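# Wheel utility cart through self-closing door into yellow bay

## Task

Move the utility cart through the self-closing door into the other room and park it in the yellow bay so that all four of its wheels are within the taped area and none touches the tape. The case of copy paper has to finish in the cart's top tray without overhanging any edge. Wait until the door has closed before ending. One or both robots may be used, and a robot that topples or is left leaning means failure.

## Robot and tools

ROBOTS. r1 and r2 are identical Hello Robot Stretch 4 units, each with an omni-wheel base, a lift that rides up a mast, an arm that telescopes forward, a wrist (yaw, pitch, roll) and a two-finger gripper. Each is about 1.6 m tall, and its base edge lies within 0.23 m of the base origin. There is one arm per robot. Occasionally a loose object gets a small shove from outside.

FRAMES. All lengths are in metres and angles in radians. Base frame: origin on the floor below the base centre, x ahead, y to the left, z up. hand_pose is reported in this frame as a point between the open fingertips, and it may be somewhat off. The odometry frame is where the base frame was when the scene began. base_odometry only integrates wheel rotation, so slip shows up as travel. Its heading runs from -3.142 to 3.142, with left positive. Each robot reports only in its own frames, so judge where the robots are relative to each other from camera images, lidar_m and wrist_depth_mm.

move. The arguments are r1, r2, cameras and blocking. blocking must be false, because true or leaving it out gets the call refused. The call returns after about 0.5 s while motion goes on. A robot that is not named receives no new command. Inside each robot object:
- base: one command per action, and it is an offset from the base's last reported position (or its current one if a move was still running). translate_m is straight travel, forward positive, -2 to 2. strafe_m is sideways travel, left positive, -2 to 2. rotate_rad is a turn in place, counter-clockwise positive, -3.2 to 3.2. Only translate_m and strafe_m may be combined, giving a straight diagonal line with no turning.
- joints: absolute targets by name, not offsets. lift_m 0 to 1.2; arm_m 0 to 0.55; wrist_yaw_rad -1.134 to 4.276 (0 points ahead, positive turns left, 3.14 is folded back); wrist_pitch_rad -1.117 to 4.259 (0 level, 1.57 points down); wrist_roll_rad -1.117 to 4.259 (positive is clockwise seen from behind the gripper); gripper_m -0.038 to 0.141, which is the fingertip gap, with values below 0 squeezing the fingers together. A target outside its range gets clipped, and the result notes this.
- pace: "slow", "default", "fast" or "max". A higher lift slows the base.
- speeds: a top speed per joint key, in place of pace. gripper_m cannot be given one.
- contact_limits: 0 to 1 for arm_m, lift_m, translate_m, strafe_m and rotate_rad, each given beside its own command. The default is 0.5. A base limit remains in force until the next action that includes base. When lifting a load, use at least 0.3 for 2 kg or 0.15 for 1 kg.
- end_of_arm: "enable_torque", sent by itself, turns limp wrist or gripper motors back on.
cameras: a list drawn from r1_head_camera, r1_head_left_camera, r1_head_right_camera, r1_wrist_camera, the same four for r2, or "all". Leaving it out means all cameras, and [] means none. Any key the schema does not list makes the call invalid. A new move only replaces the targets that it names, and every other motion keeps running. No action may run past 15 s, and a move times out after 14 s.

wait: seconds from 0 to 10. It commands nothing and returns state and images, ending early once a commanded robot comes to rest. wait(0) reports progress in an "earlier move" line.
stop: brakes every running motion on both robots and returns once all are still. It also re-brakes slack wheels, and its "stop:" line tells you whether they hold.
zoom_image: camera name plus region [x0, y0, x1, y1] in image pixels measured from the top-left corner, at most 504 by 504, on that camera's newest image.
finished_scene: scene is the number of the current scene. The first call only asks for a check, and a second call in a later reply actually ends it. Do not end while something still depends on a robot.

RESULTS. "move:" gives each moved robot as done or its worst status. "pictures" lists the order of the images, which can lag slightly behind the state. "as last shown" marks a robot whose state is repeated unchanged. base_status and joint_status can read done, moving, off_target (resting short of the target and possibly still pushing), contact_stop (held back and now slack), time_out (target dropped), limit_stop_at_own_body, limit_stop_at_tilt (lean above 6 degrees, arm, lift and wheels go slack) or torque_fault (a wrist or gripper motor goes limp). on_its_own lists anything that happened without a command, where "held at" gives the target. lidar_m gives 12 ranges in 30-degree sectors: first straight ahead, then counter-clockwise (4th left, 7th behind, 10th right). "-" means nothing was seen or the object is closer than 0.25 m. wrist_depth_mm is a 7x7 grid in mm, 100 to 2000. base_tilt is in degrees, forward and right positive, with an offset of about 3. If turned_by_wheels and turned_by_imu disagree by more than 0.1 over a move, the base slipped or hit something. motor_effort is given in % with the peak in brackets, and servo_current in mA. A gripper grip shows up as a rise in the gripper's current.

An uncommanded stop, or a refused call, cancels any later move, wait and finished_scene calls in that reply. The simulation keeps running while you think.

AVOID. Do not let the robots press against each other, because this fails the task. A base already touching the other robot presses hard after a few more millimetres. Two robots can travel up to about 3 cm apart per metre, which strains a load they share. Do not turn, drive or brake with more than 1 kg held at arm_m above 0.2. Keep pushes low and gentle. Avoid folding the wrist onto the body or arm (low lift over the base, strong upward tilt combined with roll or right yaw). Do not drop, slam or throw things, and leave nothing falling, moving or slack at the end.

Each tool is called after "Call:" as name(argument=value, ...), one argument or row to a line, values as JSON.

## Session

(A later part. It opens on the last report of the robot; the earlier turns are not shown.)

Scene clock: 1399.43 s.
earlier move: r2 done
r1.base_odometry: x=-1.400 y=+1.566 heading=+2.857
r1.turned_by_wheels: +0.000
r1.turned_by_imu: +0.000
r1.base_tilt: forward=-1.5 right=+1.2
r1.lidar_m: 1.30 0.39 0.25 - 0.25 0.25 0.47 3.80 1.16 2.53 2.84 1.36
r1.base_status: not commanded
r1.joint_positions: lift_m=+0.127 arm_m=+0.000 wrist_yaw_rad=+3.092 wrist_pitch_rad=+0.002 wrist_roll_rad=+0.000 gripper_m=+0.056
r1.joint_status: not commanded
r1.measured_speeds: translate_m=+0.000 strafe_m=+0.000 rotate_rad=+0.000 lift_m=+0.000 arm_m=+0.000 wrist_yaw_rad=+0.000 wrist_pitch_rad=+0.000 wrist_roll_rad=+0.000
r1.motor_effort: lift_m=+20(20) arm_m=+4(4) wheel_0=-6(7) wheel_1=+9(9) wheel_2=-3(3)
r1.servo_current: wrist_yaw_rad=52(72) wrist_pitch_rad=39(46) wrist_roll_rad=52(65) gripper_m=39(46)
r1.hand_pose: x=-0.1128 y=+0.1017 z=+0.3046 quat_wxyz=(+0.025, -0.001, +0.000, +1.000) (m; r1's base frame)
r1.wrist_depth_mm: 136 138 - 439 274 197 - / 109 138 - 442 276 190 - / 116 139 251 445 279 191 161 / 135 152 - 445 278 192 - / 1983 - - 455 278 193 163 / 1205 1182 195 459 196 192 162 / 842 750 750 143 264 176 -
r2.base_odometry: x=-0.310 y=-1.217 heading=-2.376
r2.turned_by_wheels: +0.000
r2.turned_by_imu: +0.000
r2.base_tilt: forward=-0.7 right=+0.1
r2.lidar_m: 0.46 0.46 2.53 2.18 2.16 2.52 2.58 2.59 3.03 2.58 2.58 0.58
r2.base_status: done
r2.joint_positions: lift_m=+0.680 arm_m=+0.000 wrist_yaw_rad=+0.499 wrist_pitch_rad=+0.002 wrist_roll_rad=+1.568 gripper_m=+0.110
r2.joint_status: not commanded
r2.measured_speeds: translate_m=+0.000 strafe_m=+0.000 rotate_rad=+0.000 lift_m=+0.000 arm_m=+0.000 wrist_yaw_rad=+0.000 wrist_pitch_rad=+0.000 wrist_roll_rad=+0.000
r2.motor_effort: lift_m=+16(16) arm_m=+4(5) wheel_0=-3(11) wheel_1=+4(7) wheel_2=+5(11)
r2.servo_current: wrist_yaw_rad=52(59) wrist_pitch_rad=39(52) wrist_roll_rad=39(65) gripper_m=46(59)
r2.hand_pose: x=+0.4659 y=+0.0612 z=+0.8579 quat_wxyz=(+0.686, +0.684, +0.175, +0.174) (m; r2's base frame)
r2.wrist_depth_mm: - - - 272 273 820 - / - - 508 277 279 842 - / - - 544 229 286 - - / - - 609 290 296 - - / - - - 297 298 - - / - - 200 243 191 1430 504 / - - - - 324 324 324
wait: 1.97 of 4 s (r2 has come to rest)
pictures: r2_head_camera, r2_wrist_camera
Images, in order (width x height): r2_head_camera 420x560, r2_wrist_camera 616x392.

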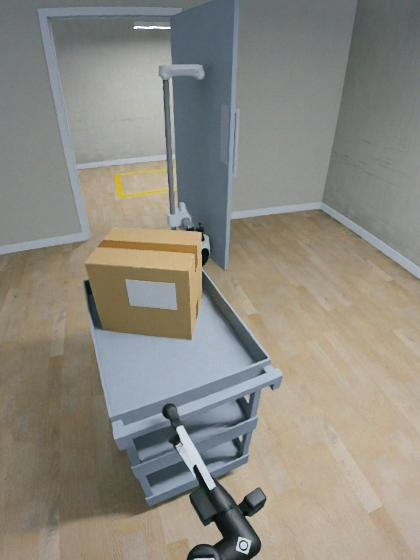

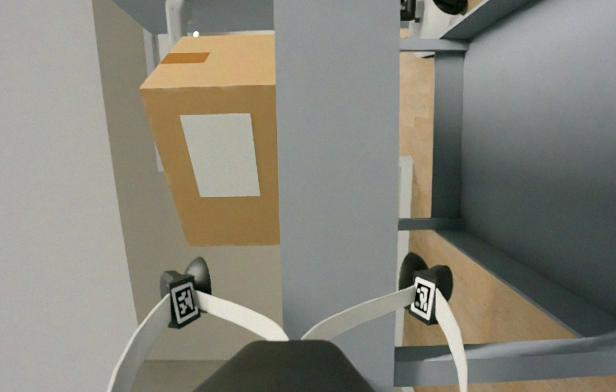

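Call:
move(
  blocking=false,
  r2={"joints": {"wrist_yaw_rad": 0.38, "wrist_roll_rad": 0.0, "gripper_m": 0.141, "lift_m": 0.687}},
  cameras=[],
)

Call:
wait(
  seconds=3,
  cameras=["r2_wrist_camera", "r2_head_camera"],
)

Scene clock: 1410.07 s.
move: r2 moving
r1.base_odometry: x=-1.400 y=+1.566 heading=+2.857
r1.turned_by_wheels: +0.000
r1.turned_by_imu: +0.000
r1.base_tilt: forward=-1.6 right=+1.3
r1.lidar_m: 1.30 0.38 0.25 - 0.25 0.25 0.47 3.80 1.16 2.58 2.87 1.35
r1.base_status: not commanded
r1.joint_positions: lift_m=+0.127 arm_m=+0.000 wrist_yaw_rad=+3.092 wrist_pitch_rad=+0.002 wrist_roll_rad=+0.000 gripper_m=+0.056
r1.joint_status: not commanded
r1.measured_speeds: translate_m=+0.000 strafe_m=+0.000 rotate_rad=+0.000 lift_m=+0.000 arm_m=+0.000 wrist_yaw_rad=+0.000 wrist_pitch_rad=+0.000 wrist_roll_rad=+0.000
r1.motor_effort: lift_m=+20(20) arm_m=+4(4) wheel_0=-6(7) wheel_1=+9(9) wheel_2=-2(3)
r1.servo_current: wrist_yaw_rad=65(65) wrist_pitch_rad=39(46) wrist_roll_rad=39(52) gripper_m=46(46)
r1.hand_pose: x=-0.1128 y=+0.1017 z=+0.3046 quat_wxyz=(+0.025, -0.001, +0.000, +1.000) (m; r1's base frame)
r1.wrist_depth_mm: 136 138 - 442 274 197 - / 109 138 - 445 276 190 - / 116 139 251 445 278 191 161 / 135 153 - 452 279 193 - / 1921 - - 449 279 192 163 / 1182 1182 194 459 197 193 162 / 842 741 750 143 264 177 -
r2.base_odometry: x=-0.310 y=-1.217 heading=-2.376
r2.turned_by_wheels: +0.000
r2.turned_by_imu: +0.000
r2.base_tilt: forward=-0.7 right=+0.1
r2.lidar_m: 0.49 0.45 2.51 2.15 2.17 2.53 2.62 2.62 3.02 2.59 2.59 0.59
r2.base_status: not commanded
r2.joint_positions: lift_m=+0.687 arm_m=+0.000 wrist_yaw_rad=+0.383 wrist_pitch_rad=+0.002 wrist_roll_rad=+0.981 gripper_m=+0.124
r2.joint_status: lift_m moving; wrist_yaw_rad moving; wrist_roll_rad moving; gripper_m moving
r2.measured_speeds: translate_m=+0.000 strafe_m=+0.000 rotate_rad=+0.000 lift_m=+0.000 arm_m=+0.000 wrist_yaw_rad=-0.001 wrist_pitch_rad=+0.000 wrist_roll_rad=-1.820
r2.motor_effort: lift_m=+19(23) arm_m=+5(5) wheel_0=-3(3) wheel_1=+4(4) wheel_2=+5(5)
r2.servo_current: wrist_yaw_rad=65(91) wrist_pitch_rad=46(46) wrist_roll_rad=130(130) gripper_m=91(104)
r2.hand_pose: x=+0.4710 y=+0.0267 z=+0.8644 quat_wxyz=(+0.866, +0.462, +0.090, +0.167) (m; r2's base frame)
r2.wrist_depth_mm: - - - - 1921 297 303 / - - - 627 300 301 1708 / - - 574 535 244 303 1708 / - - 634 580 304 891 - / - - 683 268 307 891 - / - - 204 248 198 - - / - - - - - - -
pictures: none
No camera images: "cameras" was empty.

Scene clock: 1411.07 s.
earlier move: r2 done
r1.base_odometry: x=-1.400 y=+1.566 heading=+2.857
r1.turned_by_wheels: +0.000
r1.turned_by_imu: +0.000
r1.base_tilt: forward=-1.6 right=+1.3
r1.lidar_m: 1.32 0.39 0.25 - 0.25 0.25 0.46 3.79 1.14 2.56 2.82 1.37
r1.base_status: not commanded
r1.joint_positions: lift_m=+0.127 arm_m=+0.000 wrist_yaw_rad=+3.092 wrist_pitch_rad=+0.002 wrist_roll_rad=+0.000 gripper_m=+0.056
r1.joint_status: not commanded
r1.measured_speeds: translate_m=+0.000 strafe_m=+0.000 rotate_rad=+0.000 lift_m=+0.000 arm_m=+0.000 wrist_yaw_rad=+0.000 wrist_pitch_rad=+0.000 wrist_roll_rad=+0.000
r1.motor_effort: lift_m=+20(20) arm_m=+4(4) wheel_0=-6(7) wheel_1=+8(9) wheel_2=-3(3)
r1.servo_current: wrist_yaw_rad=52(65) wrist_pitch_rad=39(52) wrist_roll_rad=39(65) gripper_m=39(46)
r1.hand_pose: x=-0.1128 y=+0.1017 z=+0.3046 quat_wxyz=(+0.025, -0.001, +0.000, +1.000) (m; r1's base frame)
r1.wrist_depth_mm: 136 138 - 439 274 196 - / 109 138 - 445 276 191 - / 116 139 251 445 278 191 161 / 135 153 - 449 279 193 - / - - - 452 279 191 162 / 1182 1182 194 455 196 193 162 / 854 750 759 143 264 176 -
r2.base_odometry: x=-0.310 y=-1.217 heading=-2.376
r2.turned_by_wheels: +0.000
r2.turned_by_imu: +0.000
r2.base_tilt: forward=-0.7 right=+0.1
r2.lidar_m: 0.46 0.45 2.52 2.19 2.16 2.51 2.60 2.62 3.03 2.57 2.59 0.61
r2.base_status: not commanded
r2.joint_positions: lift_m=+0.687 arm_m=+0.000 wrist_yaw_rad=+0.383 wrist_pitch_rad=+0.002 wrist_roll_rad=+0.002 gripper_m=+0.141
r2.joint_status: all done
r2.measured_speeds: translate_m=+0.000 strafe_m=+0.000 rotate_rad=+0.000 lift_m=+0.000 arm_m=+0.000 wrist_yaw_rad=+0.000 wrist_pitch_rad=+0.000 wrist_roll_rad=+0.000
r2.motor_effort: lift_m=+21(23) arm_m=+4(5) wheel_0=-2(3) wheel_1=+4(4) wheel_2=+5(5)
r2.servo_current: wrist_yaw_rad=59(91) wrist_pitch_rad=46(46) wrist_roll_rad=46(130) gripper_m=46(104)
r2.hand_pose: x=+0.4710 y=+0.0267 z=+0.8644 quat_wxyz=(+0.982, +0.001, +0.001, +0.190) (m; r2's base frame)
r2.wrist_depth_mm: - - - - - - - / - - - - 574 - - / - - - 609 539 - - / - - - 603 549 1863 - / - 315 309 306 303 298 262 / - 214 251 248 244 242 298 / 1863 325 1808 - - 1708 1708
wait: 1.00 of 3 s (r2 has come to rest)
pictures: r2_head_camera, r2_wrist_camera
Images, in order (width x height): r2_head_camera 420x560, r2_wrist_camera 616x392.

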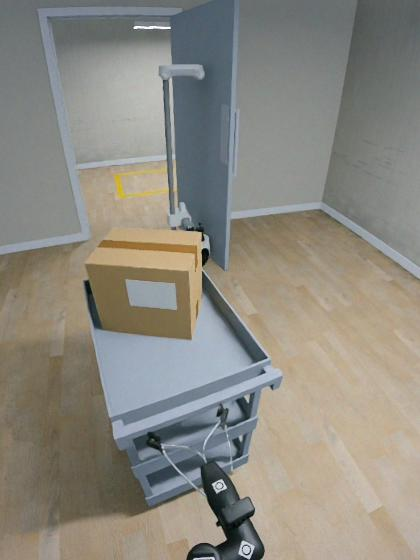

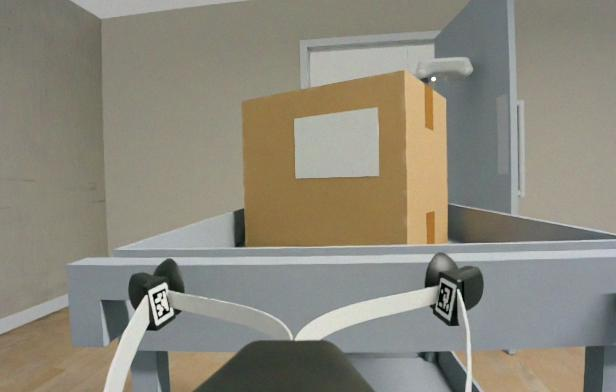

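Call:
move(
  blocking=false,
  r2={"base": {"translate_m": 0.283, "strafe_m": 0.1}, "joints": {"wrist_yaw_rad": 0.338}, "pace": "slow"},
  cameras=[],
)

Call:
wait(
  seconds=6,
  cameras=["r2_wrist_camera", "r2_head_camera"],
)

Scene clock: 1451.77 s.
move: r2 moving
r1.base_odometry: x=-1.400 y=+1.566 heading=+2.857
r1.turned_by_wheels: +0.000
r1.turned_by_imu: +0.000
r1.base_tilt: forward=-1.6 right=+1.3
r1.lidar_m: 1.28 0.39 0.25 - 0.25 0.25 0.47 3.79 1.16 2.54 2.87 1.33
r1.base_status: not commanded
r1.joint_positions: lift_m=+0.127 arm_m=+0.000 wrist_yaw_rad=+3.092 wrist_pitch_rad=+0.002 wrist_roll_rad=+0.000 gripper_m=+0.056
r1.joint_status: not commanded
r1.measured_speeds: translate_m=+0.000 strafe_m=+0.000 rotate_rad=+0.000 lift_m=+0.000 arm_m=+0.000 wrist_yaw_rad=+0.000 wrist_pitch_rad=+0.000 wrist_roll_rad=+0.000
r1.motor_effort: lift_m=+20(20) arm_m=+4(4) wheel_0=-6(7) wheel_1=+9(9) wheel_2=-3(3)
r1.servo_current: wrist_yaw_rad=52(59) wrist_pitch_rad=39(46) wrist_roll_rad=39(65) gripper_m=39(46)
r1.hand_pose: x=-0.1128 y=+0.1017 z=+0.3046 quat_wxyz=(+0.025, -0.001, +0.000, +1.000) (m; r1's base frame)
r1.wrist_depth_mm: 136 138 - 439 274 198 - / 109 138 - 442 276 191 - / 116 138 250 445 278 191 162 / 135 153 - 452 279 193 - / 1921 - - 452 281 193 163 / 1182 1205 194 455 196 193 162 / 854 759 759 143 265 176 -
r2.base_odometry: x=-0.315 y=-1.229 heading=-2.376
r2.turned_by_wheels: +0.000
r2.turned_by_imu: +0.000
r2.base_tilt: forward=-0.7 right=+0.1
r2.lidar_m: 0.45 0.44 2.53 2.15 2.15 2.51 2.62 2.62 3.03 2.59 2.58 0.60
r2.base_status: translate_m moving; strafe_m moving
r2.joint_positions: lift_m=+0.687 arm_m=+0.000 wrist_yaw_rad=+0.340 wrist_pitch_rad=+0.002 wrist_roll_rad=+0.002 gripper_m=+0.141
r2.joint_status: wrist_yaw_rad moving
r2.measured_speeds: translate_m=+0.046 strafe_m=+0.015 rotate_rad=-0.002 lift_m=+0.000 arm_m=+0.000 wrist_yaw_rad=-0.011 wrist_pitch_rad=+0.000 wrist_roll_rad=+0.000
r2.motor_effort: lift_m=+21(21) arm_m=+5(5) wheel_0=+5(7) wheel_1=+8(8) wheel_2=-11(11)
r2.servo_current: wrist_yaw_rad=26(65) wrist_pitch_rad=39(46) wrist_roll_rad=39(52) gripper_m=46(52)
r2.hand_pose: x=+0.4719 y=+0.0137 z=+0.8644 quat_wxyz=(+0.986, +0.001, +0.001, +0.169) (m; r2's base frame)
r2.wrist_depth_mm: - - - - - - - / - - - 603 691 - - / - - - 580 559 - - / - - - 591 554 - - / - 303 301 301 300 301 258 / 244 243 242 243 242 242 303 / 1708 320 1756 - - 1756 336
pictures: none
No camera images: "cameras" was empty.

Scene clock: 1455.50 s.
earlier move: r2 done
r1.base_odometry: x=-1.400 y=+1.566 heading=+2.857
r1.turned_by_wheels: +0.000
r1.turned_by_imu: +0.000
r1.base_tilt: forward=-1.6 right=+1.2
r1.lidar_m: 1.04 0.34 0.25 - 0.25 0.25 0.45 3.80 1.13 2.55 2.84 1.06
r1.base_status: not commanded
r1.joint_positions: lift_m=+0.127 arm_m=+0.000 wrist_yaw_rad=+3.092 wrist_pitch_rad=+0.002 wrist_roll_rad=+0.000 gripper_m=+0.056
r1.joint_status: not commanded
r1.measured_speeds: translate_m=+0.000 strafe_m=+0.000 rotate_rad=+0.000 lift_m=+0.000 arm_m=+0.000 wrist_yaw_rad=+0.000 wrist_pitch_rad=+0.000 wrist_roll_rad=+0.000
r1.motor_effort: lift_m=+20(20) arm_m=+4(4) wheel_0=-7(7) wheel_1=+9(9) wheel_2=-2(3)
r1.servo_current: wrist_yaw_rad=59(72) wrist_pitch_rad=46(52) wrist_roll_rad=39(65) gripper_m=39(52)
r1.hand_pose: x=-0.1128 y=+0.1017 z=+0.3046 quat_wxyz=(+0.025, -0.001, +0.000, +1.000) (m; r1's base frame)
r1.wrist_depth_mm: 136 138 - 439 274 198 - / 109 138 - 442 276 191 - / 116 138 250 449 278 191 161 / 135 153 - 449 279 193 - / 1921 - - 452 281 193 163 / 1205 1205 195 452 196 193 163 / 842 759 750 143 265 177 -
r2.base_odometry: x=-0.444 y=-1.485 heading=-2.376
r2.turned_by_wheels: +0.000
r2.turned_by_imu: +0.001
r2.base_tilt: forward=-0.7 right=+0.1
r2.lidar_m: 0.49 0.44 2.48 2.15 2.13 2.44 2.91 2.91 3.04 2.61 2.61 0.56
r2.base_status: done
r2.joint_positions: lift_m=+0.687 arm_m=+0.000 wrist_yaw_rad=+0.339 wrist_pitch_rad=+0.002 wrist_roll_rad=+0.002 gripper_m=+0.141
r2.joint_status: all done
r2.measured_speeds: translate_m=+0.000 strafe_m=+0.000 rotate_rad=+0.000 lift_m=+0.000 arm_m=+0.000 wrist_yaw_rad=+0.000 wrist_pitch_rad=+0.000 wrist_roll_rad=+0.000
r2.motor_effort: lift_m=+21(21) arm_m=+5(5) wheel_0=+4(11) wheel_1=+4(10) wheel_2=-7(13)
r2.servo_current: wrist_yaw_rad=39(65) wrist_pitch_rad=39(52) wrist_roll_rad=72(72) gripper_m=52(59)
r2.hand_pose: x=+0.4719 y=+0.0136 z=+0.8644 quat_wxyz=(+0.986, +0.001, +0.001, +0.169) (m; r2's base frame)
r2.wrist_depth_mm: - - - - - - - / - - - - 574 1863 - / - - - 585 539 - - / - - - 585 539 1576 - / - 304 303 300 298 297 293 / 250 215 243 240 239 236 294 / 1808 317 1756 - - - 1708
wait: 3.73 of 6 s (r2 has come to rest)
pictures: r2_head_camera, r2_wrist_camera
Images, in order (width x height): r2_head_camera 420x560, r2_wrist_camera 616x392.

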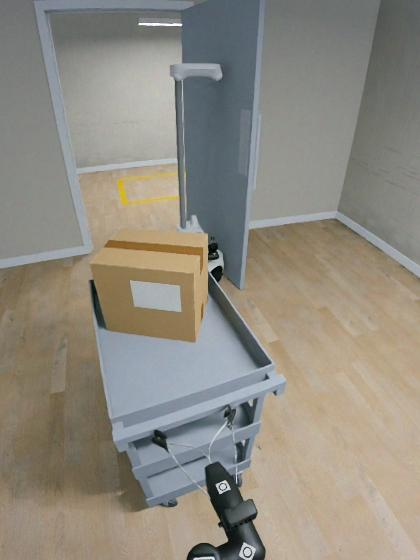

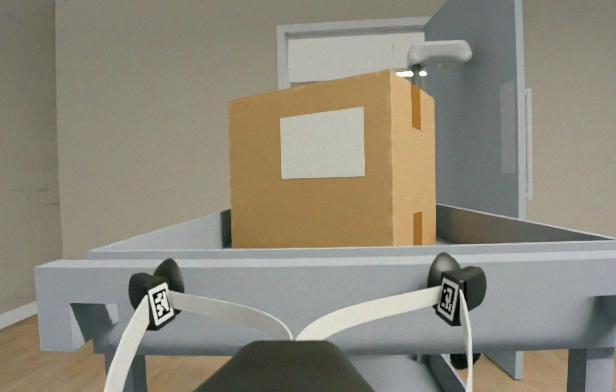

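Call:
move(
  blocking=false,
  r2={"base": {"translate_m": -0.057, "strafe_m": -0.02}, "pace": "default"},
  cameras=[],
)

Call:
wait(
  seconds=3,
  cameras=[],
)

Call:
move(
  blocking=false,
  r2={"base": {"rotate_rad": 0.541}, "joints": {"wrist_yaw_rad": -0.21}, "pace": "slow"},
  cameras=[],
)

Call:
wait(
  seconds=3,
  cameras=["r2_wrist_camera", "r2_head_camera", "r1_head_right_camera"],
)

Scene clock: 1488.70 s.
move: r2 moving
r1.base_odometry: x=-1.400 y=+1.566 heading=+2.857
r1.turned_by_wheels: +0.000
r1.turned_by_imu: +0.000
r1.base_tilt: forward=-1.6 right=+1.3
r1.lidar_m: 1.03 0.39 0.25 - 0.25 0.26 0.45 3.79 1.18 2.56 2.85 1.06
r1.base_status: not commanded
r1.joint_positions: lift_m=+0.127 arm_m=+0.000 wrist_yaw_rad=+3.092 wrist_pitch_rad=+0.002 wrist_roll_rad=+0.000 gripper_m=+0.056
r1.joint_status: not commanded
r1.measured_speeds: translate_m=+0.000 strafe_m=+0.000 rotate_rad=+0.000 lift_m=+0.000 arm_m=+0.000 wrist_yaw_rad=+0.000 wrist_pitch_rad=+0.000 wrist_roll_rad=+0.000
r1.motor_effort: lift_m=+20(20) arm_m=+4(4) wheel_0=-6(7) wheel_1=+9(9) wheel_2=-2(3)
r1.servo_current: wrist_yaw_rad=46(65) wrist_pitch_rad=46(46) wrist_roll_rad=46(52) gripper_m=39(46)
r1.hand_pose: x=-0.1128 y=+0.1017 z=+0.3046 quat_wxyz=(+0.025, -0.001, +0.000, +1.000) (m; r1's base frame)
r1.wrist_depth_mm: 136 138 - 439 276 198 - / 109 138 - 445 278 191 - / 116 139 250 449 278 191 161 / 135 153 - 452 279 191 - / 1983 - - 449 282 193 162 / 1160 1205 195 455 197 193 162 / 854 768 759 143 265 176 -
r2.base_odometry: x=-0.429 y=-1.456 heading=-2.376
r2.turned_by_wheels: +0.000
r2.turned_by_imu: +0.000
r2.base_tilt: forward=-0.7 right=+0.0
r2.lidar_m: 0.50 0.49 2.52 2.15 2.15 2.46 2.90 2.88 3.05 2.61 2.58 0.62
r2.base_status: translate_m moving; strafe_m moving
r2.joint_positions: lift_m=+0.687 arm_m=+0.000 wrist_yaw_rad=+0.339 wrist_pitch_rad=+0.002 wrist_roll_rad=+0.002 gripper_m=+0.141
r2.joint_status: not commanded
r2.measured_speeds: translate_m=-0.119 strafe_m=-0.042 rotate_rad=+0.005 lift_m=+0.000 arm_m=+0.000 wrist_yaw_rad=+0.000 wrist_pitch_rad=+0.000 wrist_roll_rad=+0.000
r2.motor_effort: lift_m=+21(21) arm_m=+5(5) wheel_0=-5(7) wheel_1=-9(10) wheel_2=+10(13)
r2.servo_current: wrist_yaw_rad=46(59) wrist_pitch_rad=39(46) wrist_roll_rad=39(52) gripper_m=46(59)
r2.hand_pose: x=+0.4719 y=+0.0136 z=+0.8644 quat_wxyz=(+0.986, +0.001, +0.001, +0.169) (m; r2's base frame)
r2.wrist_depth_mm: - - - - - - - / - - - - 661 1808 - / - - - 609 564 - - / - - - 615 569 - - / - 366 294 289 279 268 317 / - 215 271 270 211 263 320 / 1983 362 1863 - - 1708 343
pictures: none
No camera images: "cameras" was empty.

Scene clock: 1489.43 s.
earlier move: r2 done
r1.base_odometry: x=-1.400 y=+1.566 heading=+2.857
r1.turned_by_wheels: +0.000
r1.turned_by_imu: +0.000
r1.base_tilt: forward=-1.6 right=+1.2
r1.lidar_m: 1.03 0.37 0.25 - 0.25 0.25 0.44 3.80 1.15 2.59 2.85 1.05
r1.base_status: not commanded
r1.joint_positions: lift_m=+0.127 arm_m=+0.000 wrist_yaw_rad=+3.092 wrist_pitch_rad=+0.002 wrist_roll_rad=+0.000 gripper_m=+0.056
r1.joint_status: not commanded
r1.measured_speeds: translate_m=+0.000 strafe_m=+0.000 rotate_rad=+0.000 lift_m=+0.000 arm_m=+0.000 wrist_yaw_rad=+0.000 wrist_pitch_rad=+0.000 wrist_roll_rad=+0.000
r1.motor_effort: lift_m=+20(20) arm_m=+4(4) wheel_0=-7(7) wheel_1=+9(9) wheel_2=-2(3)
r1.servo_current: wrist_yaw_rad=39(72) wrist_pitch_rad=46(46) wrist_roll_rad=59(59) gripper_m=33(46)
r1.hand_pose: x=-0.1128 y=+0.1017 z=+0.3046 quat_wxyz=(+0.025, -0.001, +0.000, +1.000) (m; r1's base frame)
r1.wrist_depth_mm: 136 138 - 436 274 197 - / 109 138 - 442 276 191 - / 116 139 250 445 277 192 162 / 135 152 - 452 279 191 - / 1983 - - 455 278 193 162 / 1182 1255 195 455 197 192 163 / 842 750 759 143 264 176 -
r2.base_odometry: x=-0.417 y=-1.432 heading=-2.376
r2.turned_by_wheels: +0.000
r2.turned_by_imu: +0.000
r2.base_tilt: forward=-0.7 right=+0.1
r2.lidar_m: 0.50 0.51 2.49 2.13 2.15 2.48 2.84 2.84 3.03 2.60 2.61 0.64
r2.base_status: done
r2.joint_positions: lift_m=+0.687 arm_m=+0.000 wrist_yaw_rad=+0.339 wrist_pitch_rad=+0.002 wrist_roll_rad=+0.002 gripper_m=+0.141
r2.joint_status: not commanded
r2.measured_speeds: translate_m=+0.000 strafe_m=+0.000 rotate_rad=+0.000 lift_m=+0.000 arm_m=+0.000 wrist_yaw_rad=+0.000 wrist_pitch_rad=+0.000 wrist_roll_rad=+0.000
r2.motor_effort: lift_m=+21(21) arm_m=+5(5) wheel_0=-3(7) wheel_1=-2(10) wheel_2=+4(13)
r2.servo_current: wrist_yaw_rad=46(59) wrist_pitch_rad=39(46) wrist_roll_rad=46(59) gripper_m=52(59)
r2.hand_pose: x=+0.4719 y=+0.0136 z=+0.8644 quat_wxyz=(+0.986, +0.001, +0.001, +0.169) (m; r2's base frame)
r2.wrist_depth_mm: - - - - - - - / - - - - - - - / - - - 640 603 1756 - / - - - 654 609 - - / - 306 303 300 297 294 306 / - 307 364 362 355 200 355 / 1921 397 1983 - - 1756 364
wait: 0.73 of 3 s (r2 has come to rest)
pictures: none
No camera images: "cameras" was empty.

Scene clock: 1489.93 s.
move: r2 moving
r1.base_odometry: x=-1.400 y=+1.566 heading=+2.857
r1.turned_by_wheels: +0.000
r1.turned_by_imu: +0.000
r1.base_tilt: forward=-1.6 right=+1.3
r1.lidar_m: 1.04 0.37 0.25 - 0.25 0.25 0.47 3.78 1.14 2.57 2.84 1.03
r1.base_status: not commanded
r1.joint_positions: lift_m=+0.127 arm_m=+0.000 wrist_yaw_rad=+3.092 wrist_pitch_rad=+0.002 wrist_roll_rad=+0.000 gripper_m=+0.056
r1.joint_status: not commanded
r1.measured_speeds: translate_m=+0.000 strafe_m=+0.000 rotate_rad=+0.000 lift_m=+0.000 arm_m=+0.000 wrist_yaw_rad=+0.000 wrist_pitch_rad=+0.000 wrist_roll_rad=+0.000
r1.motor_effort: lift_m=+20(20) arm_m=+4(4) wheel_0=-7(7) wheel_1=+9(9) wheel_2=-3(3)
r1.servo_current: wrist_yaw_rad=65(65) wrist_pitch_rad=46(46) wrist_roll_rad=46(72) gripper_m=39(46)
r1.hand_pose: x=-0.1128 y=+0.1017 z=+0.3046 quat_wxyz=(+0.025, -0.001, +0.000, +1.000) (m; r1's base frame)
r1.wrist_depth_mm: 136 138 - 442 273 198 - / 109 138 - 442 276 191 - / 116 139 250 449 277 191 161 / 135 153 - 445 281 191 - / 1921 - - 455 279 192 163 / 1205 1160 195 455 197 193 162 / 854 750 759 143 263 176 -
r2.base_odometry: x=-0.417 y=-1.432 heading=-2.251
r2.turned_by_wheels: +0.125
r2.turned_by_imu: +0.122
r2.base_tilt: forward=-0.7 right=+0.1
r2.lidar_m: 0.49 0.52 2.38 2.13 2.18 2.72 2.84 2.90 2.83 2.59 2.64 0.57
r2.base_status: rotate_rad moving
r2.joint_positions: lift_m=+0.687 arm_m=+0.000 wrist_yaw_rad=-0.035 wrist_pitch_rad=+0.002 wrist_roll_rad=+0.002 gripper_m=+0.141
r2.joint_status: wrist_yaw_rad moving
r2.measured_speeds: translate_m=-0.001 strafe_m=+0.001 rotate_rad=+0.481 lift_m=+0.000 arm_m=+0.000 wrist_yaw_rad=-1.219 wrist_pitch_rad=+0.000 wrist_roll_rad=+0.000
r2.motor_effort: lift_m=+21(21) arm_m=+4(5) wheel_0=-7(8) wheel_1=-7(8) wheel_2=-8(10)
r2.servo_current: wrist_yaw_rad=20(111) wrist_pitch_rad=39(46) wrist_roll_rad=52(59) gripper_m=52(59)
r2.hand_pose: x=+0.4560 y=-0.0975 z=+0.8644 quat_wxyz=(+1.000, +0.001, +0.001, -0.018) (m; r2's base frame)
r2.wrist_depth_mm: - - - - - - - / - - - - - - - / - - 654 627 - - - / - - 647 621 - - - / 338 301 315 340 342 359 - / 287 202 366 379 212 424 - / 1708 1921 - - - 1618 1808
pictures: none
No camera images: "cameras" was empty.

Scene clock: 1491.20 s.
earlier move: r2 done
r1.base_odometry: x=-1.400 y=+1.566 heading=+2.857
r1.turned_by_wheels: +0.000
r1.turned_by_imu: +0.000
r1.base_tilt: forward=-1.6 right=+1.3
r1.lidar_m: 1.03 0.38 0.25 - 0.25 0.25 0.44 3.79 1.13 2.56 2.83 1.04
r1.base_status: not commanded
r1.joint_positions: lift_m=+0.127 arm_m=+0.000 wrist_yaw_rad=+3.092 wrist_pitch_rad=+0.002 wrist_roll_rad=+0.000 gripper_m=+0.056
r1.joint_status: not commanded
r1.measured_speeds: translate_m=+0.000 strafe_m=+0.000 rotate_rad=+0.000 lift_m=+0.000 arm_m=+0.000 wrist_yaw_rad=+0.000 wrist_pitch_rad=+0.000 wrist_roll_rad=+0.000
r1.motor_effort: lift_m=+20(20) arm_m=+4(4) wheel_0=-6(7) wheel_1=+9(9) wheel_2=-3(3)
r1.servo_current: wrist_yaw_rad=46(65) wrist_pitch_rad=33(52) wrist_roll_rad=59(72) gripper_m=39(52)
r1.hand_pose: x=-0.1128 y=+0.1017 z=+0.3046 quat_wxyz=(+0.025, -0.001, +0.000, +1.000) (m; r1's base frame)
r1.wrist_depth_mm: 136 138 - 439 273 198 - / 109 138 - 442 277 191 - / 116 139 251 445 277 190 161 / 135 153 - 449 278 192 - / 1983 - - 455 281 192 163 / 1205 1229 195 452 197 193 163 / 854 759 759 144 264 176 -
r2.base_odometry: x=-0.417 y=-1.432 heading=-1.836
r2.turned_by_wheels: +0.415
r2.turned_by_imu: +0.404
r2.base_tilt: forward=-0.7 right=+0.1
r2.lidar_m: 0.52 2.48 2.16 2.14 2.45 2.83 2.86 3.03 2.59 2.60 0.62 0.53
r2.base_status: done
r2.joint_positions: lift_m=+0.687 arm_m=+0.000 wrist_yaw_rad=-0.207 wrist_pitch_rad=+0.002 wrist_roll_rad=+0.002 gripper_m=+0.141
r2.joint_status: all done
r2.measured_speeds: translate_m=+0.000 strafe_m=+0.000 rotate_rad=+0.000 lift_m=+0.000 arm_m=+0.000 wrist_yaw_rad=+0.000 wrist_pitch_rad=+0.000 wrist_roll_rad=+0.000
r2.motor_effort: lift_m=+21(21) arm_m=+5(5) wheel_0=-4(11) wheel_1=-3(9) wheel_2=-5(10)
r2.servo_current: wrist_yaw_rad=52(111) wrist_pitch_rad=33(52) wrist_roll_rad=59(65) gripper_m=46(59)
r2.hand_pose: x=+0.4351 y=-0.1448 z=+0.8644 quat_wxyz=(+0.995, +0.001, +0.001, -0.103) (m; r2's base frame)
r2.wrist_depth_mm: - - - - - - - / - - - - - 1921 - / - - - 699 603 1618 - / - - - 699 609 654 - / - - 357 294 293 290 287 / - - 300 357 211 202 349 / 1921 1863 1863 - - 866 1863
wait: 1.27 of 3 s (r2 has come to rest)
pictures: r1_head_right_camera, r2_head_camera, r2_wrist_camera
Images, in order (width x height): r1_head_right_camera 420x672, r2_head_camera 420x560, r2_wrist_camera 616x392.

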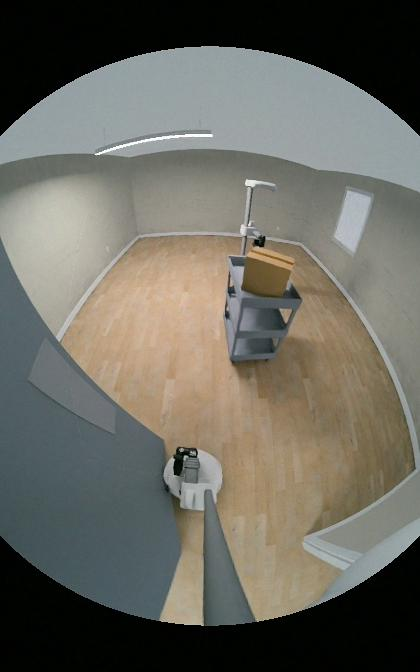

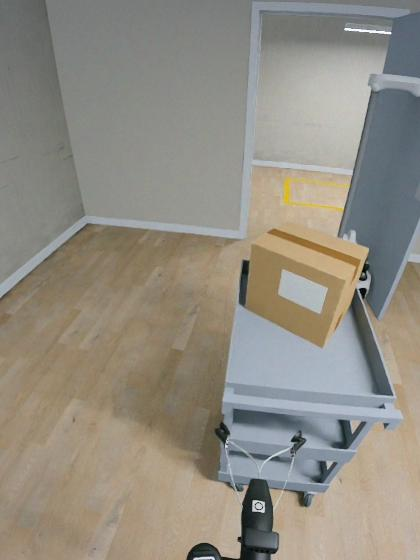

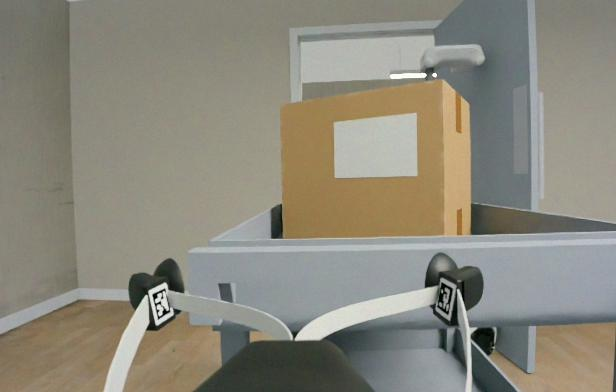

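Call:
move(
  blocking=false,
  r2={"base": {"translate_m": 0.0206, "strafe_m": -0.104}, "joints": {"wrist_yaw_rad": -0.17}, "pace": "slow"},
  cameras=[],
)

Call:
wait(
  seconds=3,
  cameras=["r2_wrist_camera"],
)

Scene clock: 1539.13 s.
move: r2 moving
r1.base_odometry: x=-1.400 y=+1.566 heading=+2.857
r1.turned_by_wheels: +0.000
r1.turned_by_imu: +0.000
r1.base_tilt: forward=-1.6 right=+1.3
r1.lidar_m: 1.05 0.38 0.25 - 0.25 0.25 0.46 3.79 1.16 2.56 2.84 1.07
r1.base_status: not commanded
r1.joint_positions: lift_m=+0.127 arm_m=+0.000 wrist_yaw_rad=+3.092 wrist_pitch_rad=+0.002 wrist_roll_rad=+0.000 gripper_m=+0.056
r1.joint_status: not commanded
r1.measured_speeds: translate_m=+0.000 strafe_m=+0.000 rotate_rad=+0.000 lift_m=+0.000 arm_m=+0.000 wrist_yaw_rad=+0.000 wrist_pitch_rad=+0.000 wrist_roll_rad=+0.000
r1.motor_effort: lift_m=+20(20) arm_m=+4(4) wheel_0=-6(7) wheel_1=+9(9) wheel_2=-3(3)
r1.servo_current: wrist_yaw_rad=59(59) wrist_pitch_rad=39(52) wrist_roll_rad=52(59) gripper_m=39(46)
r1.hand_pose: x=-0.1128 y=+0.1017 z=+0.3046 quat_wxyz=(+0.025, -0.001, +0.000, +1.000) (m; r1's base frame)
r1.wrist_depth_mm: 136 138 - 439 276 197 - / 109 138 - 445 276 190 - / 116 139 251 442 277 192 161 / 135 153 - 452 279 191 - / 1983 - - 452 279 193 163 / 1160 1205 194 459 197 193 163 / 842 750 759 144 264 177 -
r2.base_odometry: x=-0.430 y=-1.431 heading=-1.837
r2.turned_by_wheels: -0.001
r2.turned_by_imu: +0.000
r2.base_tilt: forward=-0.7 right=+0.0
r2.lidar_m: 0.51 2.50 2.15 2.15 2.51 2.86 2.86 3.03 2.59 2.61 0.61 0.50
r2.base_status: translate_m moving; strafe_m moving
r2.joint_positions: lift_m=+0.687 arm_m=+0.000 wrist_yaw_rad=-0.173 wrist_pitch_rad=+0.002 wrist_roll_rad=+0.002 gripper_m=+0.141
r2.joint_status: wrist_yaw_rad moving
r2.measured_speeds: translate_m=+0.010 strafe_m=-0.050 rotate_rad=+0.000 lift_m=+0.000 arm_m=+0.000 wrist_yaw_rad=+0.000 wrist_pitch_rad=+0.000 wrist_roll_rad=+0.000
r2.motor_effort: lift_m=+21(21) arm_m=+5(5) wheel_0=+6(9) wheel_1=-9(9) wheel_2=-7(8)
r2.servo_current: wrist_yaw_rad=72(72) wrist_pitch_rad=46(46) wrist_roll_rad=39(59) gripper_m=52(59)
r2.hand_pose: x=+0.4399 y=-0.1357 z=+0.8644 quat_wxyz=(+0.996, +0.001, +0.001, -0.086) (m; r2's base frame)
r2.wrist_depth_mm: - - - - - - - / - - - - - 1808 - / - - - 699 597 569 - / - - - 691 597 574 - / - - 353 289 285 279 276 / - - 294 347 211 334 332 / 1921 1863 1808 - - 878 1808
pictures: none
No camera images: "cameras" was empty.

Scene clock: 1540.93 s.
earlier move: r2 done
r1.base_odometry: x=-1.400 y=+1.566 heading=+2.857
r1.turned_by_wheels: +0.000
r1.turned_by_imu: +0.000
r1.base_tilt: forward=-1.6 right=+1.3
r1.lidar_m: 1.04 0.39 0.25 - 0.25 0.25 0.47 3.81 1.16 2.56 2.80 1.05
r1.base_status: not commanded
r1.joint_positions: lift_m=+0.127 arm_m=+0.000 wrist_yaw_rad=+3.092 wrist_pitch_rad=+0.002 wrist_roll_rad=+0.000 gripper_m=+0.056
r1.joint_status: not commanded
r1.measured_speeds: translate_m=+0.000 strafe_m=+0.000 rotate_rad=+0.000 lift_m=+0.000 arm_m=+0.000 wrist_yaw_rad=+0.000 wrist_pitch_rad=+0.000 wrist_roll_rad=+0.000
r1.motor_effort: lift_m=+20(20) arm_m=+4(4) wheel_0=-6(7) wheel_1=+9(9) wheel_2=-2(3)
r1.servo_current: wrist_yaw_rad=46(78) wrist_pitch_rad=39(52) wrist_roll_rad=46(72) gripper_m=46(46)
r1.hand_pose: x=-0.1128 y=+0.1017 z=+0.3046 quat_wxyz=(+0.025, -0.001, +0.000, +1.000) (m; r1's base frame)
r1.wrist_depth_mm: 136 138 - 439 273 197 - / 109 138 - 442 276 191 - / 116 139 249 449 277 191 162 / 135 153 - 449 278 192 - / 1921 - - 452 279 192 163 / 1229 1182 195 452 196 193 162 / 842 750 768 143 265 177 -
r2.base_odometry: x=-0.523 y=-1.424 heading=-1.836
r2.turned_by_wheels: +0.000
r2.turned_by_imu: +0.001
r2.base_tilt: forward=-0.7 right=+0.1
r2.lidar_m: 0.48 2.58 2.24 2.24 2.62 2.90 2.92 2.89 2.48 2.49 2.97 0.48
r2.base_status: done
r2.joint_positions: lift_m=+0.687 arm_m=+0.000 wrist_yaw_rad=-0.173 wrist_pitch_rad=+0.002 wrist_roll_rad=+0.002 gripper_m=+0.141
r2.joint_status: all done
r2.measured_speeds: translate_m=+0.000 strafe_m=+0.000 rotate_rad=+0.000 lift_m=+0.000 arm_m=+0.000 wrist_yaw_rad=+0.000 wrist_pitch_rad=+0.000 wrist_roll_rad=+0.000
r2.motor_effort: lift_m=+21(21) arm_m=+5(5) wheel_0=+5(11) wheel_1=-3(10) wheel_2=-7(9)
r2.servo_current: wrist_yaw_rad=39(72) wrist_pitch_rad=46(52) wrist_roll_rad=46(65) gripper_m=46(65)
r2.hand_pose: x=+0.4399 y=-0.1357 z=+0.8644 quat_wxyz=(+0.996, +0.001, +0.001, -0.086) (m; r2's base frame)
r2.wrist_depth_mm: - - - - - - - / - - - - 549 - - / - - - 603 544 - - / - - - 609 544 - - / - 322 314 312 306 300 264 / - 214 254 250 246 242 298 / 1808 330 1808 - - 1661 1661
wait: 1.80 of 3 s (r2 has come to rest)
pictures: r2_wrist_camera
Images, in order (width x height): r2_wrist_camera 616x392.

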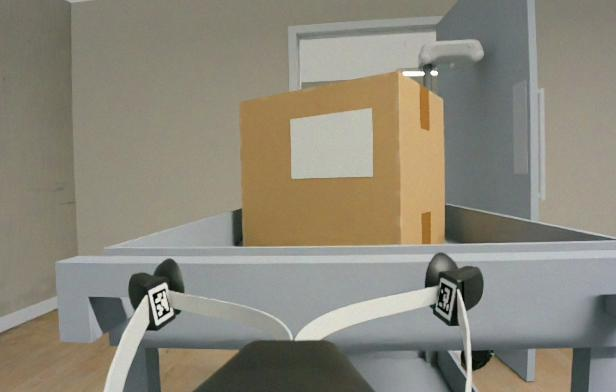

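Call:
move(
  blocking=false,
  r2={"base": {"translate_m": 0.392, "strafe_m": -0.08}, "pace": "slow"},
  cameras=[],
)

Call:
wait(
  seconds=7,
  cameras=["r2_wrist_camera", "r2_head_camera", "r1_head_right_camera"],
)

Scene clock: 1547.80 s.
move: r2 moving
r1.base_odometry: x=-1.400 y=+1.566 heading=+2.857
r1.turned_by_wheels: +0.000
r1.turned_by_imu: +0.000
r1.base_tilt: forward=-1.5 right=+1.3
r1.lidar_m: 1.07 0.37 0.25 - 0.25 0.25 0.47 3.79 1.16 2.55 2.84 1.04
r1.base_status: not commanded
r1.joint_positions: lift_m=+0.127 arm_m=+0.000 wrist_yaw_rad=+3.092 wrist_pitch_rad=+0.002 wrist_roll_rad=+0.000 gripper_m=+0.056
r1.joint_status: not commanded
r1.measured_speeds: translate_m=+0.000 strafe_m=+0.000 rotate_rad=+0.000 lift_m=+0.000 arm_m=+0.000 wrist_yaw_rad=+0.000 wrist_pitch_rad=+0.000 wrist_roll_rad=+0.000
r1.motor_effort: lift_m=+20(20) arm_m=+4(4) wheel_0=-6(7) wheel_1=+9(9) wheel_2=-3(3)
r1.servo_current: wrist_yaw_rad=46(59) wrist_pitch_rad=39(46) wrist_roll_rad=46(59) gripper_m=39(46)
r1.hand_pose: x=-0.1128 y=+0.1017 z=+0.3046 quat_wxyz=(+0.025, -0.001, +0.000, +1.000) (m; r1's base frame)
r1.wrist_depth_mm: 135 138 - 439 274 197 - / 109 138 - 445 276 190 - / 116 139 250 445 277 191 161 / 135 153 - 452 279 192 - / 1921 - - 455 281 192 162 / 1182 1205 195 452 197 193 163 / 854 750 750 144 264 176 -
r2.base_odometry: x=-0.528 y=-1.435 heading=-1.836
r2.turned_by_wheels: +0.000
r2.turned_by_imu: +0.001
r2.base_tilt: forward=-0.7 right=+0.1
r2.lidar_m: 0.46 2.61 2.22 2.24 2.59 2.90 2.91 2.92 2.51 2.52 2.96 0.46
r2.base_status: translate_m moving; strafe_m moving
r2.joint_positions: lift_m=+0.687 arm_m=+0.000 wrist_yaw_rad=-0.173 wrist_pitch_rad=+0.002 wrist_roll_rad=+0.002 gripper_m=+0.141
r2.joint_status: not commanded
r2.measured_speeds: translate_m=+0.045 strafe_m=-0.008 rotate_rad=-0.004 lift_m=+0.000 arm_m=+0.000 wrist_yaw_rad=+0.000 wrist_pitch_rad=+0.000 wrist_roll_rad=+0.000
r2.motor_effort: lift_m=+21(21) arm_m=+5(5) wheel_0=+9(10) wheel_1=+5(7) wheel_2=-12(12)
r2.servo_current: wrist_yaw_rad=52(59) wrist_pitch_rad=39(46) wrist_roll_rad=46(59) gripper_m=46(52)
r2.hand_pose: x=+0.4399 y=-0.1357 z=+0.8644 quat_wxyz=(+0.996, +0.001, +0.001, -0.086) (m; r2's base frame)
r2.wrist_depth_mm: - - - - - - - / - - - - 544 - - / - - - 597 544 - - / - - - 597 549 - - / - 309 306 301 297 294 291 / 258 214 246 242 241 234 235 / 1808 334 1708 - - 1661 1756
pictures: none
No camera images: "cameras" was empty.

Scene clock: 1552.57 s.
earlier move: r2 done
r1.base_odometry: x=-1.400 y=+1.566 heading=+2.857
r1.turned_by_wheels: +0.000
r1.turned_by_imu: +0.000
r1.base_tilt: forward=-1.6 right=+1.2
r1.lidar_m: 0.68 0.38 0.25 - 0.25 0.25 0.43 3.79 1.16 2.56 2.82 0.69
r1.base_status: not commanded
r1.joint_positions: lift_m=+0.127 arm_m=+0.000 wrist_yaw_rad=+3.092 wrist_pitch_rad=+0.002 wrist_roll_rad=+0.000 gripper_m=+0.056
r1.joint_status: not commanded
r1.measured_speeds: translate_m=+0.000 strafe_m=+0.000 rotate_rad=+0.000 lift_m=+0.000 arm_m=+0.000 wrist_yaw_rad=+0.000 wrist_pitch_rad=+0.000 wrist_roll_rad=+0.000
r1.motor_effort: lift_m=+20(20) arm_m=+4(4) wheel_0=-6(7) wheel_1=+9(9) wheel_2=-2(3)
r1.servo_current: wrist_yaw_rad=46(72) wrist_pitch_rad=46(59) wrist_roll_rad=33(78) gripper_m=52(52)
r1.hand_pose: x=-0.1128 y=+0.1017 z=+0.3046 quat_wxyz=(+0.025, -0.001, +0.000, +1.000) (m; r1's base frame)
r1.wrist_depth_mm: 136 138 - 442 274 198 - / 109 138 - 439 274 191 - / 116 139 251 445 278 191 161 / 135 152 - 452 278 192 - / 1983 - - 455 279 193 162 / 1205 1205 195 455 197 193 162 / 854 750 759 144 264 176 -
r2.base_odometry: x=-0.702 y=-1.781 heading=-1.836
r2.turned_by_wheels: +0.000
r2.turned_by_imu: +0.001
r2.base_tilt: forward=-0.7 right=+0.0
r2.lidar_m: 0.52 2.58 2.20 2.22 2.62 3.31 3.31 2.93 2.54 2.54 0.50 0.49
r2.base_status: done
r2.joint_positions: lift_m=+0.687 arm_m=+0.000 wrist_yaw_rad=-0.173 wrist_pitch_rad=+0.002 wrist_roll_rad=+0.002 gripper_m=+0.141
r2.joint_status: not commanded
r2.measured_speeds: translate_m=+0.000 strafe_m=+0.000 rotate_rad=+0.000 lift_m=+0.000 arm_m=+0.000 wrist_yaw_rad=+0.000 wrist_pitch_rad=+0.000 wrist_roll_rad=+0.000
r2.motor_effort: lift_m=+21(21) arm_m=+5(5) wheel_0=+6(11) wheel_1=+3(7) wheel_2=-8(14)
r2.servo_current: wrist_yaw_rad=39(65) wrist_pitch_rad=39(46) wrist_roll_rad=39(59) gripper_m=52(59)
r2.hand_pose: x=+0.4399 y=-0.1357 z=+0.8644 quat_wxyz=(+0.996, +0.001, +0.001, -0.086) (m; r2's base frame)
r2.wrist_depth_mm: - - - - - - - / - - - - - 500 585 / - - - - 609 500 585 / - - - - 615 508 559 / - - 322 289 301 291 266 / - - 373 285 249 224 220 / 1863 1808 1708 - - - -
wait: 4.77 of 7 s (r2 has come to rest)
pictures: r1_head_right_camera, r2_head_camera, r2_wrist_camera
Images, in order (width x height): r1_head_right_camera 420x672, r2_head_camera 420x560, r2_wrist_camera 616x392.

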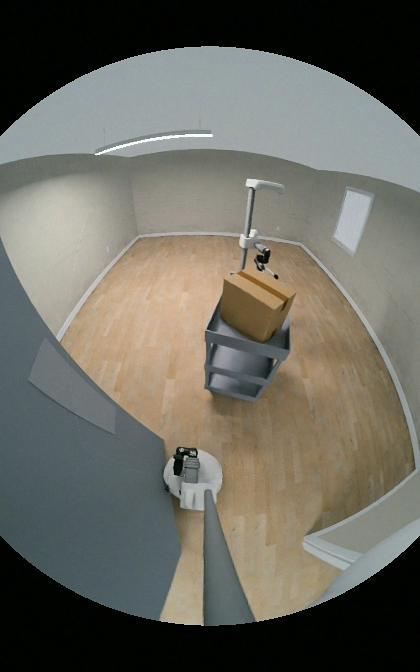

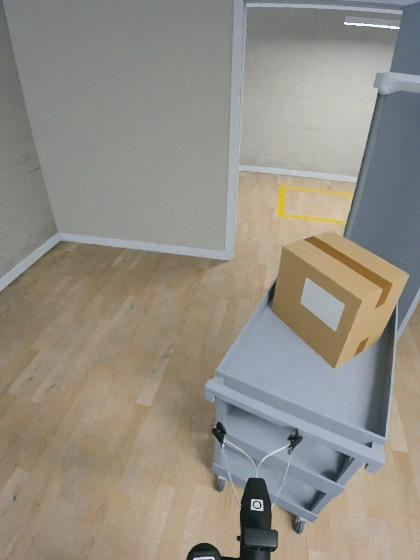

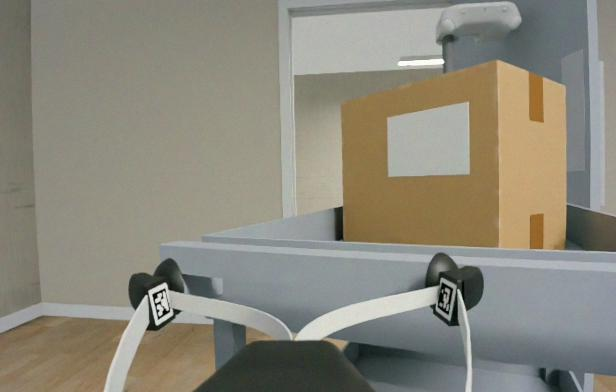

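Call:
move(
  blocking=false,
  r2={"base": {"translate_m": -0.079, "strafe_m": 0.014}},
  cameras=[],
)

Call:
move(
  blocking=false,
  r2={"joints": {"wrist_yaw_rad": -0.431, "wrist_roll_rad": 1.568, "gripper_m": 0.11, "lift_m": 0.682}},
  cameras=[],
)

Call:
wait(
  seconds=3,
  cameras=["r2_wrist_camera", "r2_head_camera"],
)

Scene clock: 1675.87 s.
move: r2 moving
r1.base_odometry: x=-1.400 y=+1.566 heading=+2.857
r1.turned_by_wheels: +0.000
r1.turned_by_imu: +0.000
r1.base_tilt: forward=-1.6 right=+1.3
r1.lidar_m: 0.68 0.39 0.25 - 0.25 0.25 0.46 3.79 1.17 2.56 2.85 0.69
r1.base_status: not commanded
r1.joint_positions: lift_m=+0.127 arm_m=+0.000 wrist_yaw_rad=+3.092 wrist_pitch_rad=+0.002 wrist_roll_rad=+0.000 gripper_m=+0.056
r1.joint_status: not commanded
r1.measured_speeds: translate_m=+0.000 strafe_m=+0.000 rotate_rad=+0.000 lift_m=+0.000 arm_m=+0.000 wrist_yaw_rad=+0.000 wrist_pitch_rad=+0.000 wrist_roll_rad=+0.000
r1.motor_effort: lift_m=+20(20) arm_m=+4(4) wheel_0=-7(7) wheel_1=+9(9) wheel_2=-2(3)
r1.servo_current: wrist_yaw_rad=59(59) wrist_pitch_rad=33(46) wrist_roll_rad=59(65) gripper_m=46(46)
r1.hand_pose: x=-0.1128 y=+0.1017 z=+0.3046 quat_wxyz=(+0.025, -0.001, +0.000, +1.000) (m; r1's base frame)
r1.wrist_depth_mm: 136 138 - 439 274 197 - / 109 138 - 442 276 190 - / 116 139 250 442 278 191 161 / 135 152 - 452 278 192 - / 1983 - - 455 281 193 163 / 1182 1182 194 452 196 193 162 / 854 750 759 143 265 176 -
r2.base_odometry: x=-0.689 y=-1.753 heading=-1.836
r2.turned_by_wheels: +0.000
r2.turned_by_imu: +0.000
r2.base_tilt: forward=-0.7 right=+0.1
r2.lidar_m: 0.54 2.58 2.23 2.21 2.58 3.25 3.27 2.94 2.52 2.51 0.51 0.51
r2.base_status: translate_m moving; strafe_m moving
r2.joint_positions: lift_m=+0.687 arm_m=+0.000 wrist_yaw_rad=-0.173 wrist_pitch_rad=+0.002 wrist_roll_rad=+0.002 gripper_m=+0.141
r2.joint_status: not commanded
r2.measured_speeds: translate_m=-0.120 strafe_m=+0.021 rotate_rad=-0.003 lift_m=+0.000 arm_m=+0.000 wrist_yaw_rad=+0.000 wrist_pitch_rad=+0.000 wrist_roll_rad=+0.000
r2.motor_effort: lift_m=+21(21) arm_m=+5(5) wheel_0=-11(14) wheel_1=-6(7) wheel_2=+11(12)
r2.servo_current: wrist_yaw_rad=46(52) wrist_pitch_rad=46(46) wrist_roll_rad=46(59) gripper_m=46(52)
r2.hand_pose: x=+0.4399 y=-0.1357 z=+0.8644 quat_wxyz=(+0.996, +0.001, +0.001, -0.086) (m; r2's base frame)
r2.wrist_depth_mm: - - - - - 1537 - / - - - - - 521 1229 / - - - - 634 525 597 / - - - - 640 530 585 / - - 359 317 287 274 282 / - - 402 364 212 244 286 / 1983 1808 1921 - - - -
pictures: none
No camera images: "cameras" was empty.

Scene clock: 1676.37 s.
earlier move: r2 moving
move: r2 moving
r1.base_odometry: x=-1.400 y=+1.566 heading=+2.857
r1.turned_by_wheels: +0.000
r1.turned_by_imu: +0.000
r1.base_tilt: forward=-1.6 right=+1.3
r1.lidar_m: 0.69 0.37 0.25 - 0.25 0.25 0.45 3.79 1.14 2.57 2.83 0.68
r1.base_status: not commanded
r1.joint_positions: lift_m=+0.127 arm_m=+0.000 wrist_yaw_rad=+3.092 wrist_pitch_rad=+0.002 wrist_roll_rad=+0.000 gripper_m=+0.056
r1.joint_status: not commanded
r1.measured_speeds: translate_m=+0.000 strafe_m=+0.000 rotate_rad=+0.000 lift_m=+0.000 arm_m=+0.000 wrist_yaw_rad=+0.000 wrist_pitch_rad=+0.000 wrist_roll_rad=+0.000
r1.motor_effort: lift_m=+20(20) arm_m=+4(4) wheel_0=-7(7) wheel_1=+9(9) wheel_2=-2(3)
r1.servo_current: wrist_yaw_rad=52(65) wrist_pitch_rad=46(46) wrist_roll_rad=59(59) gripper_m=39(46)
r1.hand_pose: x=-0.1128 y=+0.1017 z=+0.3046 quat_wxyz=(+0.025, -0.001, +0.000, +1.000) (m; r1's base frame)
r1.wrist_depth_mm: 136 138 - 436 274 197 - / 109 138 - 445 276 191 - / 116 139 251 445 278 191 161 / 135 153 - 452 279 191 - / 1983 - - 452 281 193 163 / 1182 1205 194 455 196 193 162 / 854 750 741 143 265 176 -
r2.base_odometry: x=-0.669 y=-1.710 heading=-1.837
r2.turned_by_wheels: +0.000
r2.turned_by_imu: +0.000
r2.base_tilt: forward=-0.7 right=+0.1
r2.lidar_m: 0.59 2.57 2.23 2.23 2.59 3.22 3.23 2.95 2.51 2.52 0.60 0.53
r2.base_status: translate_m moving; strafe_m moving
r2.joint_positions: lift_m=+0.682 arm_m=+0.000 wrist_yaw_rad=-0.428 wrist_pitch_rad=+0.002 wrist_roll_rad=+0.589 gripper_m=+0.129
r2.joint_status: lift_m moving; wrist_yaw_rad moving; wrist_roll_rad moving; gripper_m moving
r2.measured_speeds: translate_m=-0.037 strafe_m=+0.007 rotate_rad=-0.002 lift_m=+0.000 arm_m=+0.000 wrist_yaw_rad=-0.024 wrist_pitch_rad=+0.000 wrist_roll_rad=+1.820
r2.motor_effort: lift_m=+15(18) arm_m=+5(5) wheel_0=-5(10) wheel_1=-4(7) wheel_2=+3(13)
r2.servo_current: wrist_yaw_rad=59(130) wrist_pitch_rad=39(46) wrist_roll_rad=78(91) gripper_m=59(111)
r2.hand_pose: x=+0.3970 y=-0.1991 z=+0.8600 quat_wxyz=(+0.935, +0.284, -0.061, -0.203) (m; r2's base frame)
r2.wrist_depth_mm: - - - - - - - / - - - 699 - - - / - - - 647 732 327 - / - - 788 668 342 384 - / - - - 359 399 392 1618 / - - 359 413 192 - 392 / - - 439 - - - -
pictures: none
No camera images: "cameras" was empty.

Scene clock: 1677.37 s.
earlier move: r2 done
r1.base_odometry: x=-1.400 y=+1.566 heading=+2.857
r1.turned_by_wheels: +0.000
r1.turned_by_imu: +0.000
r1.base_tilt: forward=-1.6 right=+1.3
r1.lidar_m: 0.69 0.39 0.25 - 0.25 0.25 0.45 3.75 1.17 2.54 2.85 0.68
r1.base_status: not commanded
r1.joint_positions: lift_m=+0.127 arm_m=+0.000 wrist_yaw_rad=+3.092 wrist_pitch_rad=+0.002 wrist_roll_rad=+0.000 gripper_m=+0.056
r1.joint_status: not commanded
r1.measured_speeds: translate_m=+0.000 strafe_m=+0.000 rotate_rad=+0.000 lift_m=+0.000 arm_m=+0.000 wrist_yaw_rad=+0.000 wrist_pitch_rad=+0.000 wrist_roll_rad=+0.000
r1.motor_effort: lift_m=+20(20) arm_m=+4(4) wheel_0=-6(7) wheel_1=+9(9) wheel_2=-3(3)
r1.servo_current: wrist_yaw_rad=46(65) wrist_pitch_rad=46(46) wrist_roll_rad=65(65) gripper_m=39(46)
r1.hand_pose: x=-0.1128 y=+0.1017 z=+0.3046 quat_wxyz=(+0.025, -0.001, +0.000, +1.000) (m; r1's base frame)
r1.wrist_depth_mm: 136 138 - 439 273 198 - / 109 138 - 442 276 190 - / 116 139 250 449 278 191 161 / 135 153 - 449 278 193 - / 1983 - - 452 281 192 163 / 1182 1205 195 452 196 192 163 / 866 750 759 143 264 176 -
r2.base_odometry: x=-0.668 y=-1.709 heading=-1.837
r2.turned_by_wheels: +0.000
r2.turned_by_imu: +0.000
r2.base_tilt: forward=-0.6 right=+0.0
r2.lidar_m: 0.60 2.57 2.21 2.23 2.61 3.23 3.21 2.91 2.51 2.53 0.61 0.54
r2.base_status: done
r2.joint_positions: lift_m=+0.682 arm_m=+0.000 wrist_yaw_rad=-0.428 wrist_pitch_rad=+0.002 wrist_roll_rad=+1.566 gripper_m=+0.110
r2.joint_status: all done
r2.measured_speeds: translate_m=+0.000 strafe_m=+0.000 rotate_rad=+0.000 lift_m=+0.000 arm_m=+0.000 wrist_yaw_rad=+0.000 wrist_pitch_rad=+0.000 wrist_roll_rad=+0.000
r2.motor_effort: lift_m=+14(18) arm_m=+4(5) wheel_0=-2(10) wheel_1=-4(7) wheel_2=+2(13)
r2.servo_current: wrist_yaw_rad=39(130) wrist_pitch_rad=39(46) wrist_roll_rad=46(117) gripper_m=46(111)
r2.hand_pose: x=+0.3969 y=-0.1992 z=+0.8600 quat_wxyz=(+0.693, +0.689, -0.149, -0.151) (m; r2's base frame)
r2.wrist_depth_mm: - - - - - 1756 1182 / - - 1537 336 392 394 394 / - - 723 397 402 - - / - - 640 404 1008 - - / - - 741 415 415 - 418 / - - 199 359 191 - 424 / - - - - - 1921 436
wait: 1.00 of 3 s (r2 has come to rest)
pictures: r2_head_camera, r2_wrist_camera
Images, in order (width x height): r2_head_camera 420x560, r2_wrist_camera 616x392.

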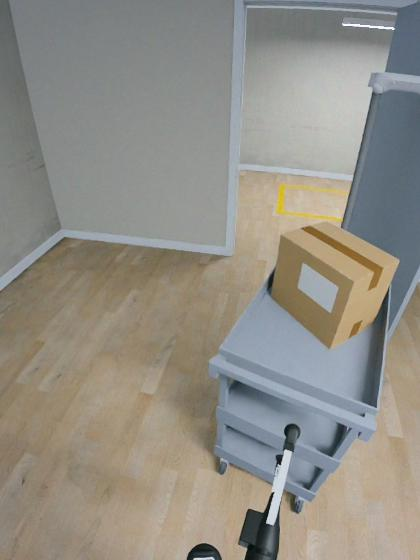

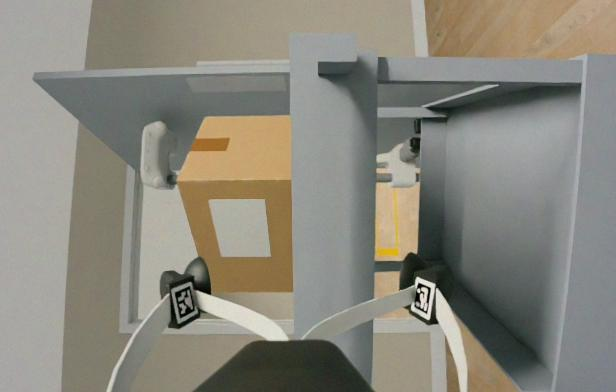

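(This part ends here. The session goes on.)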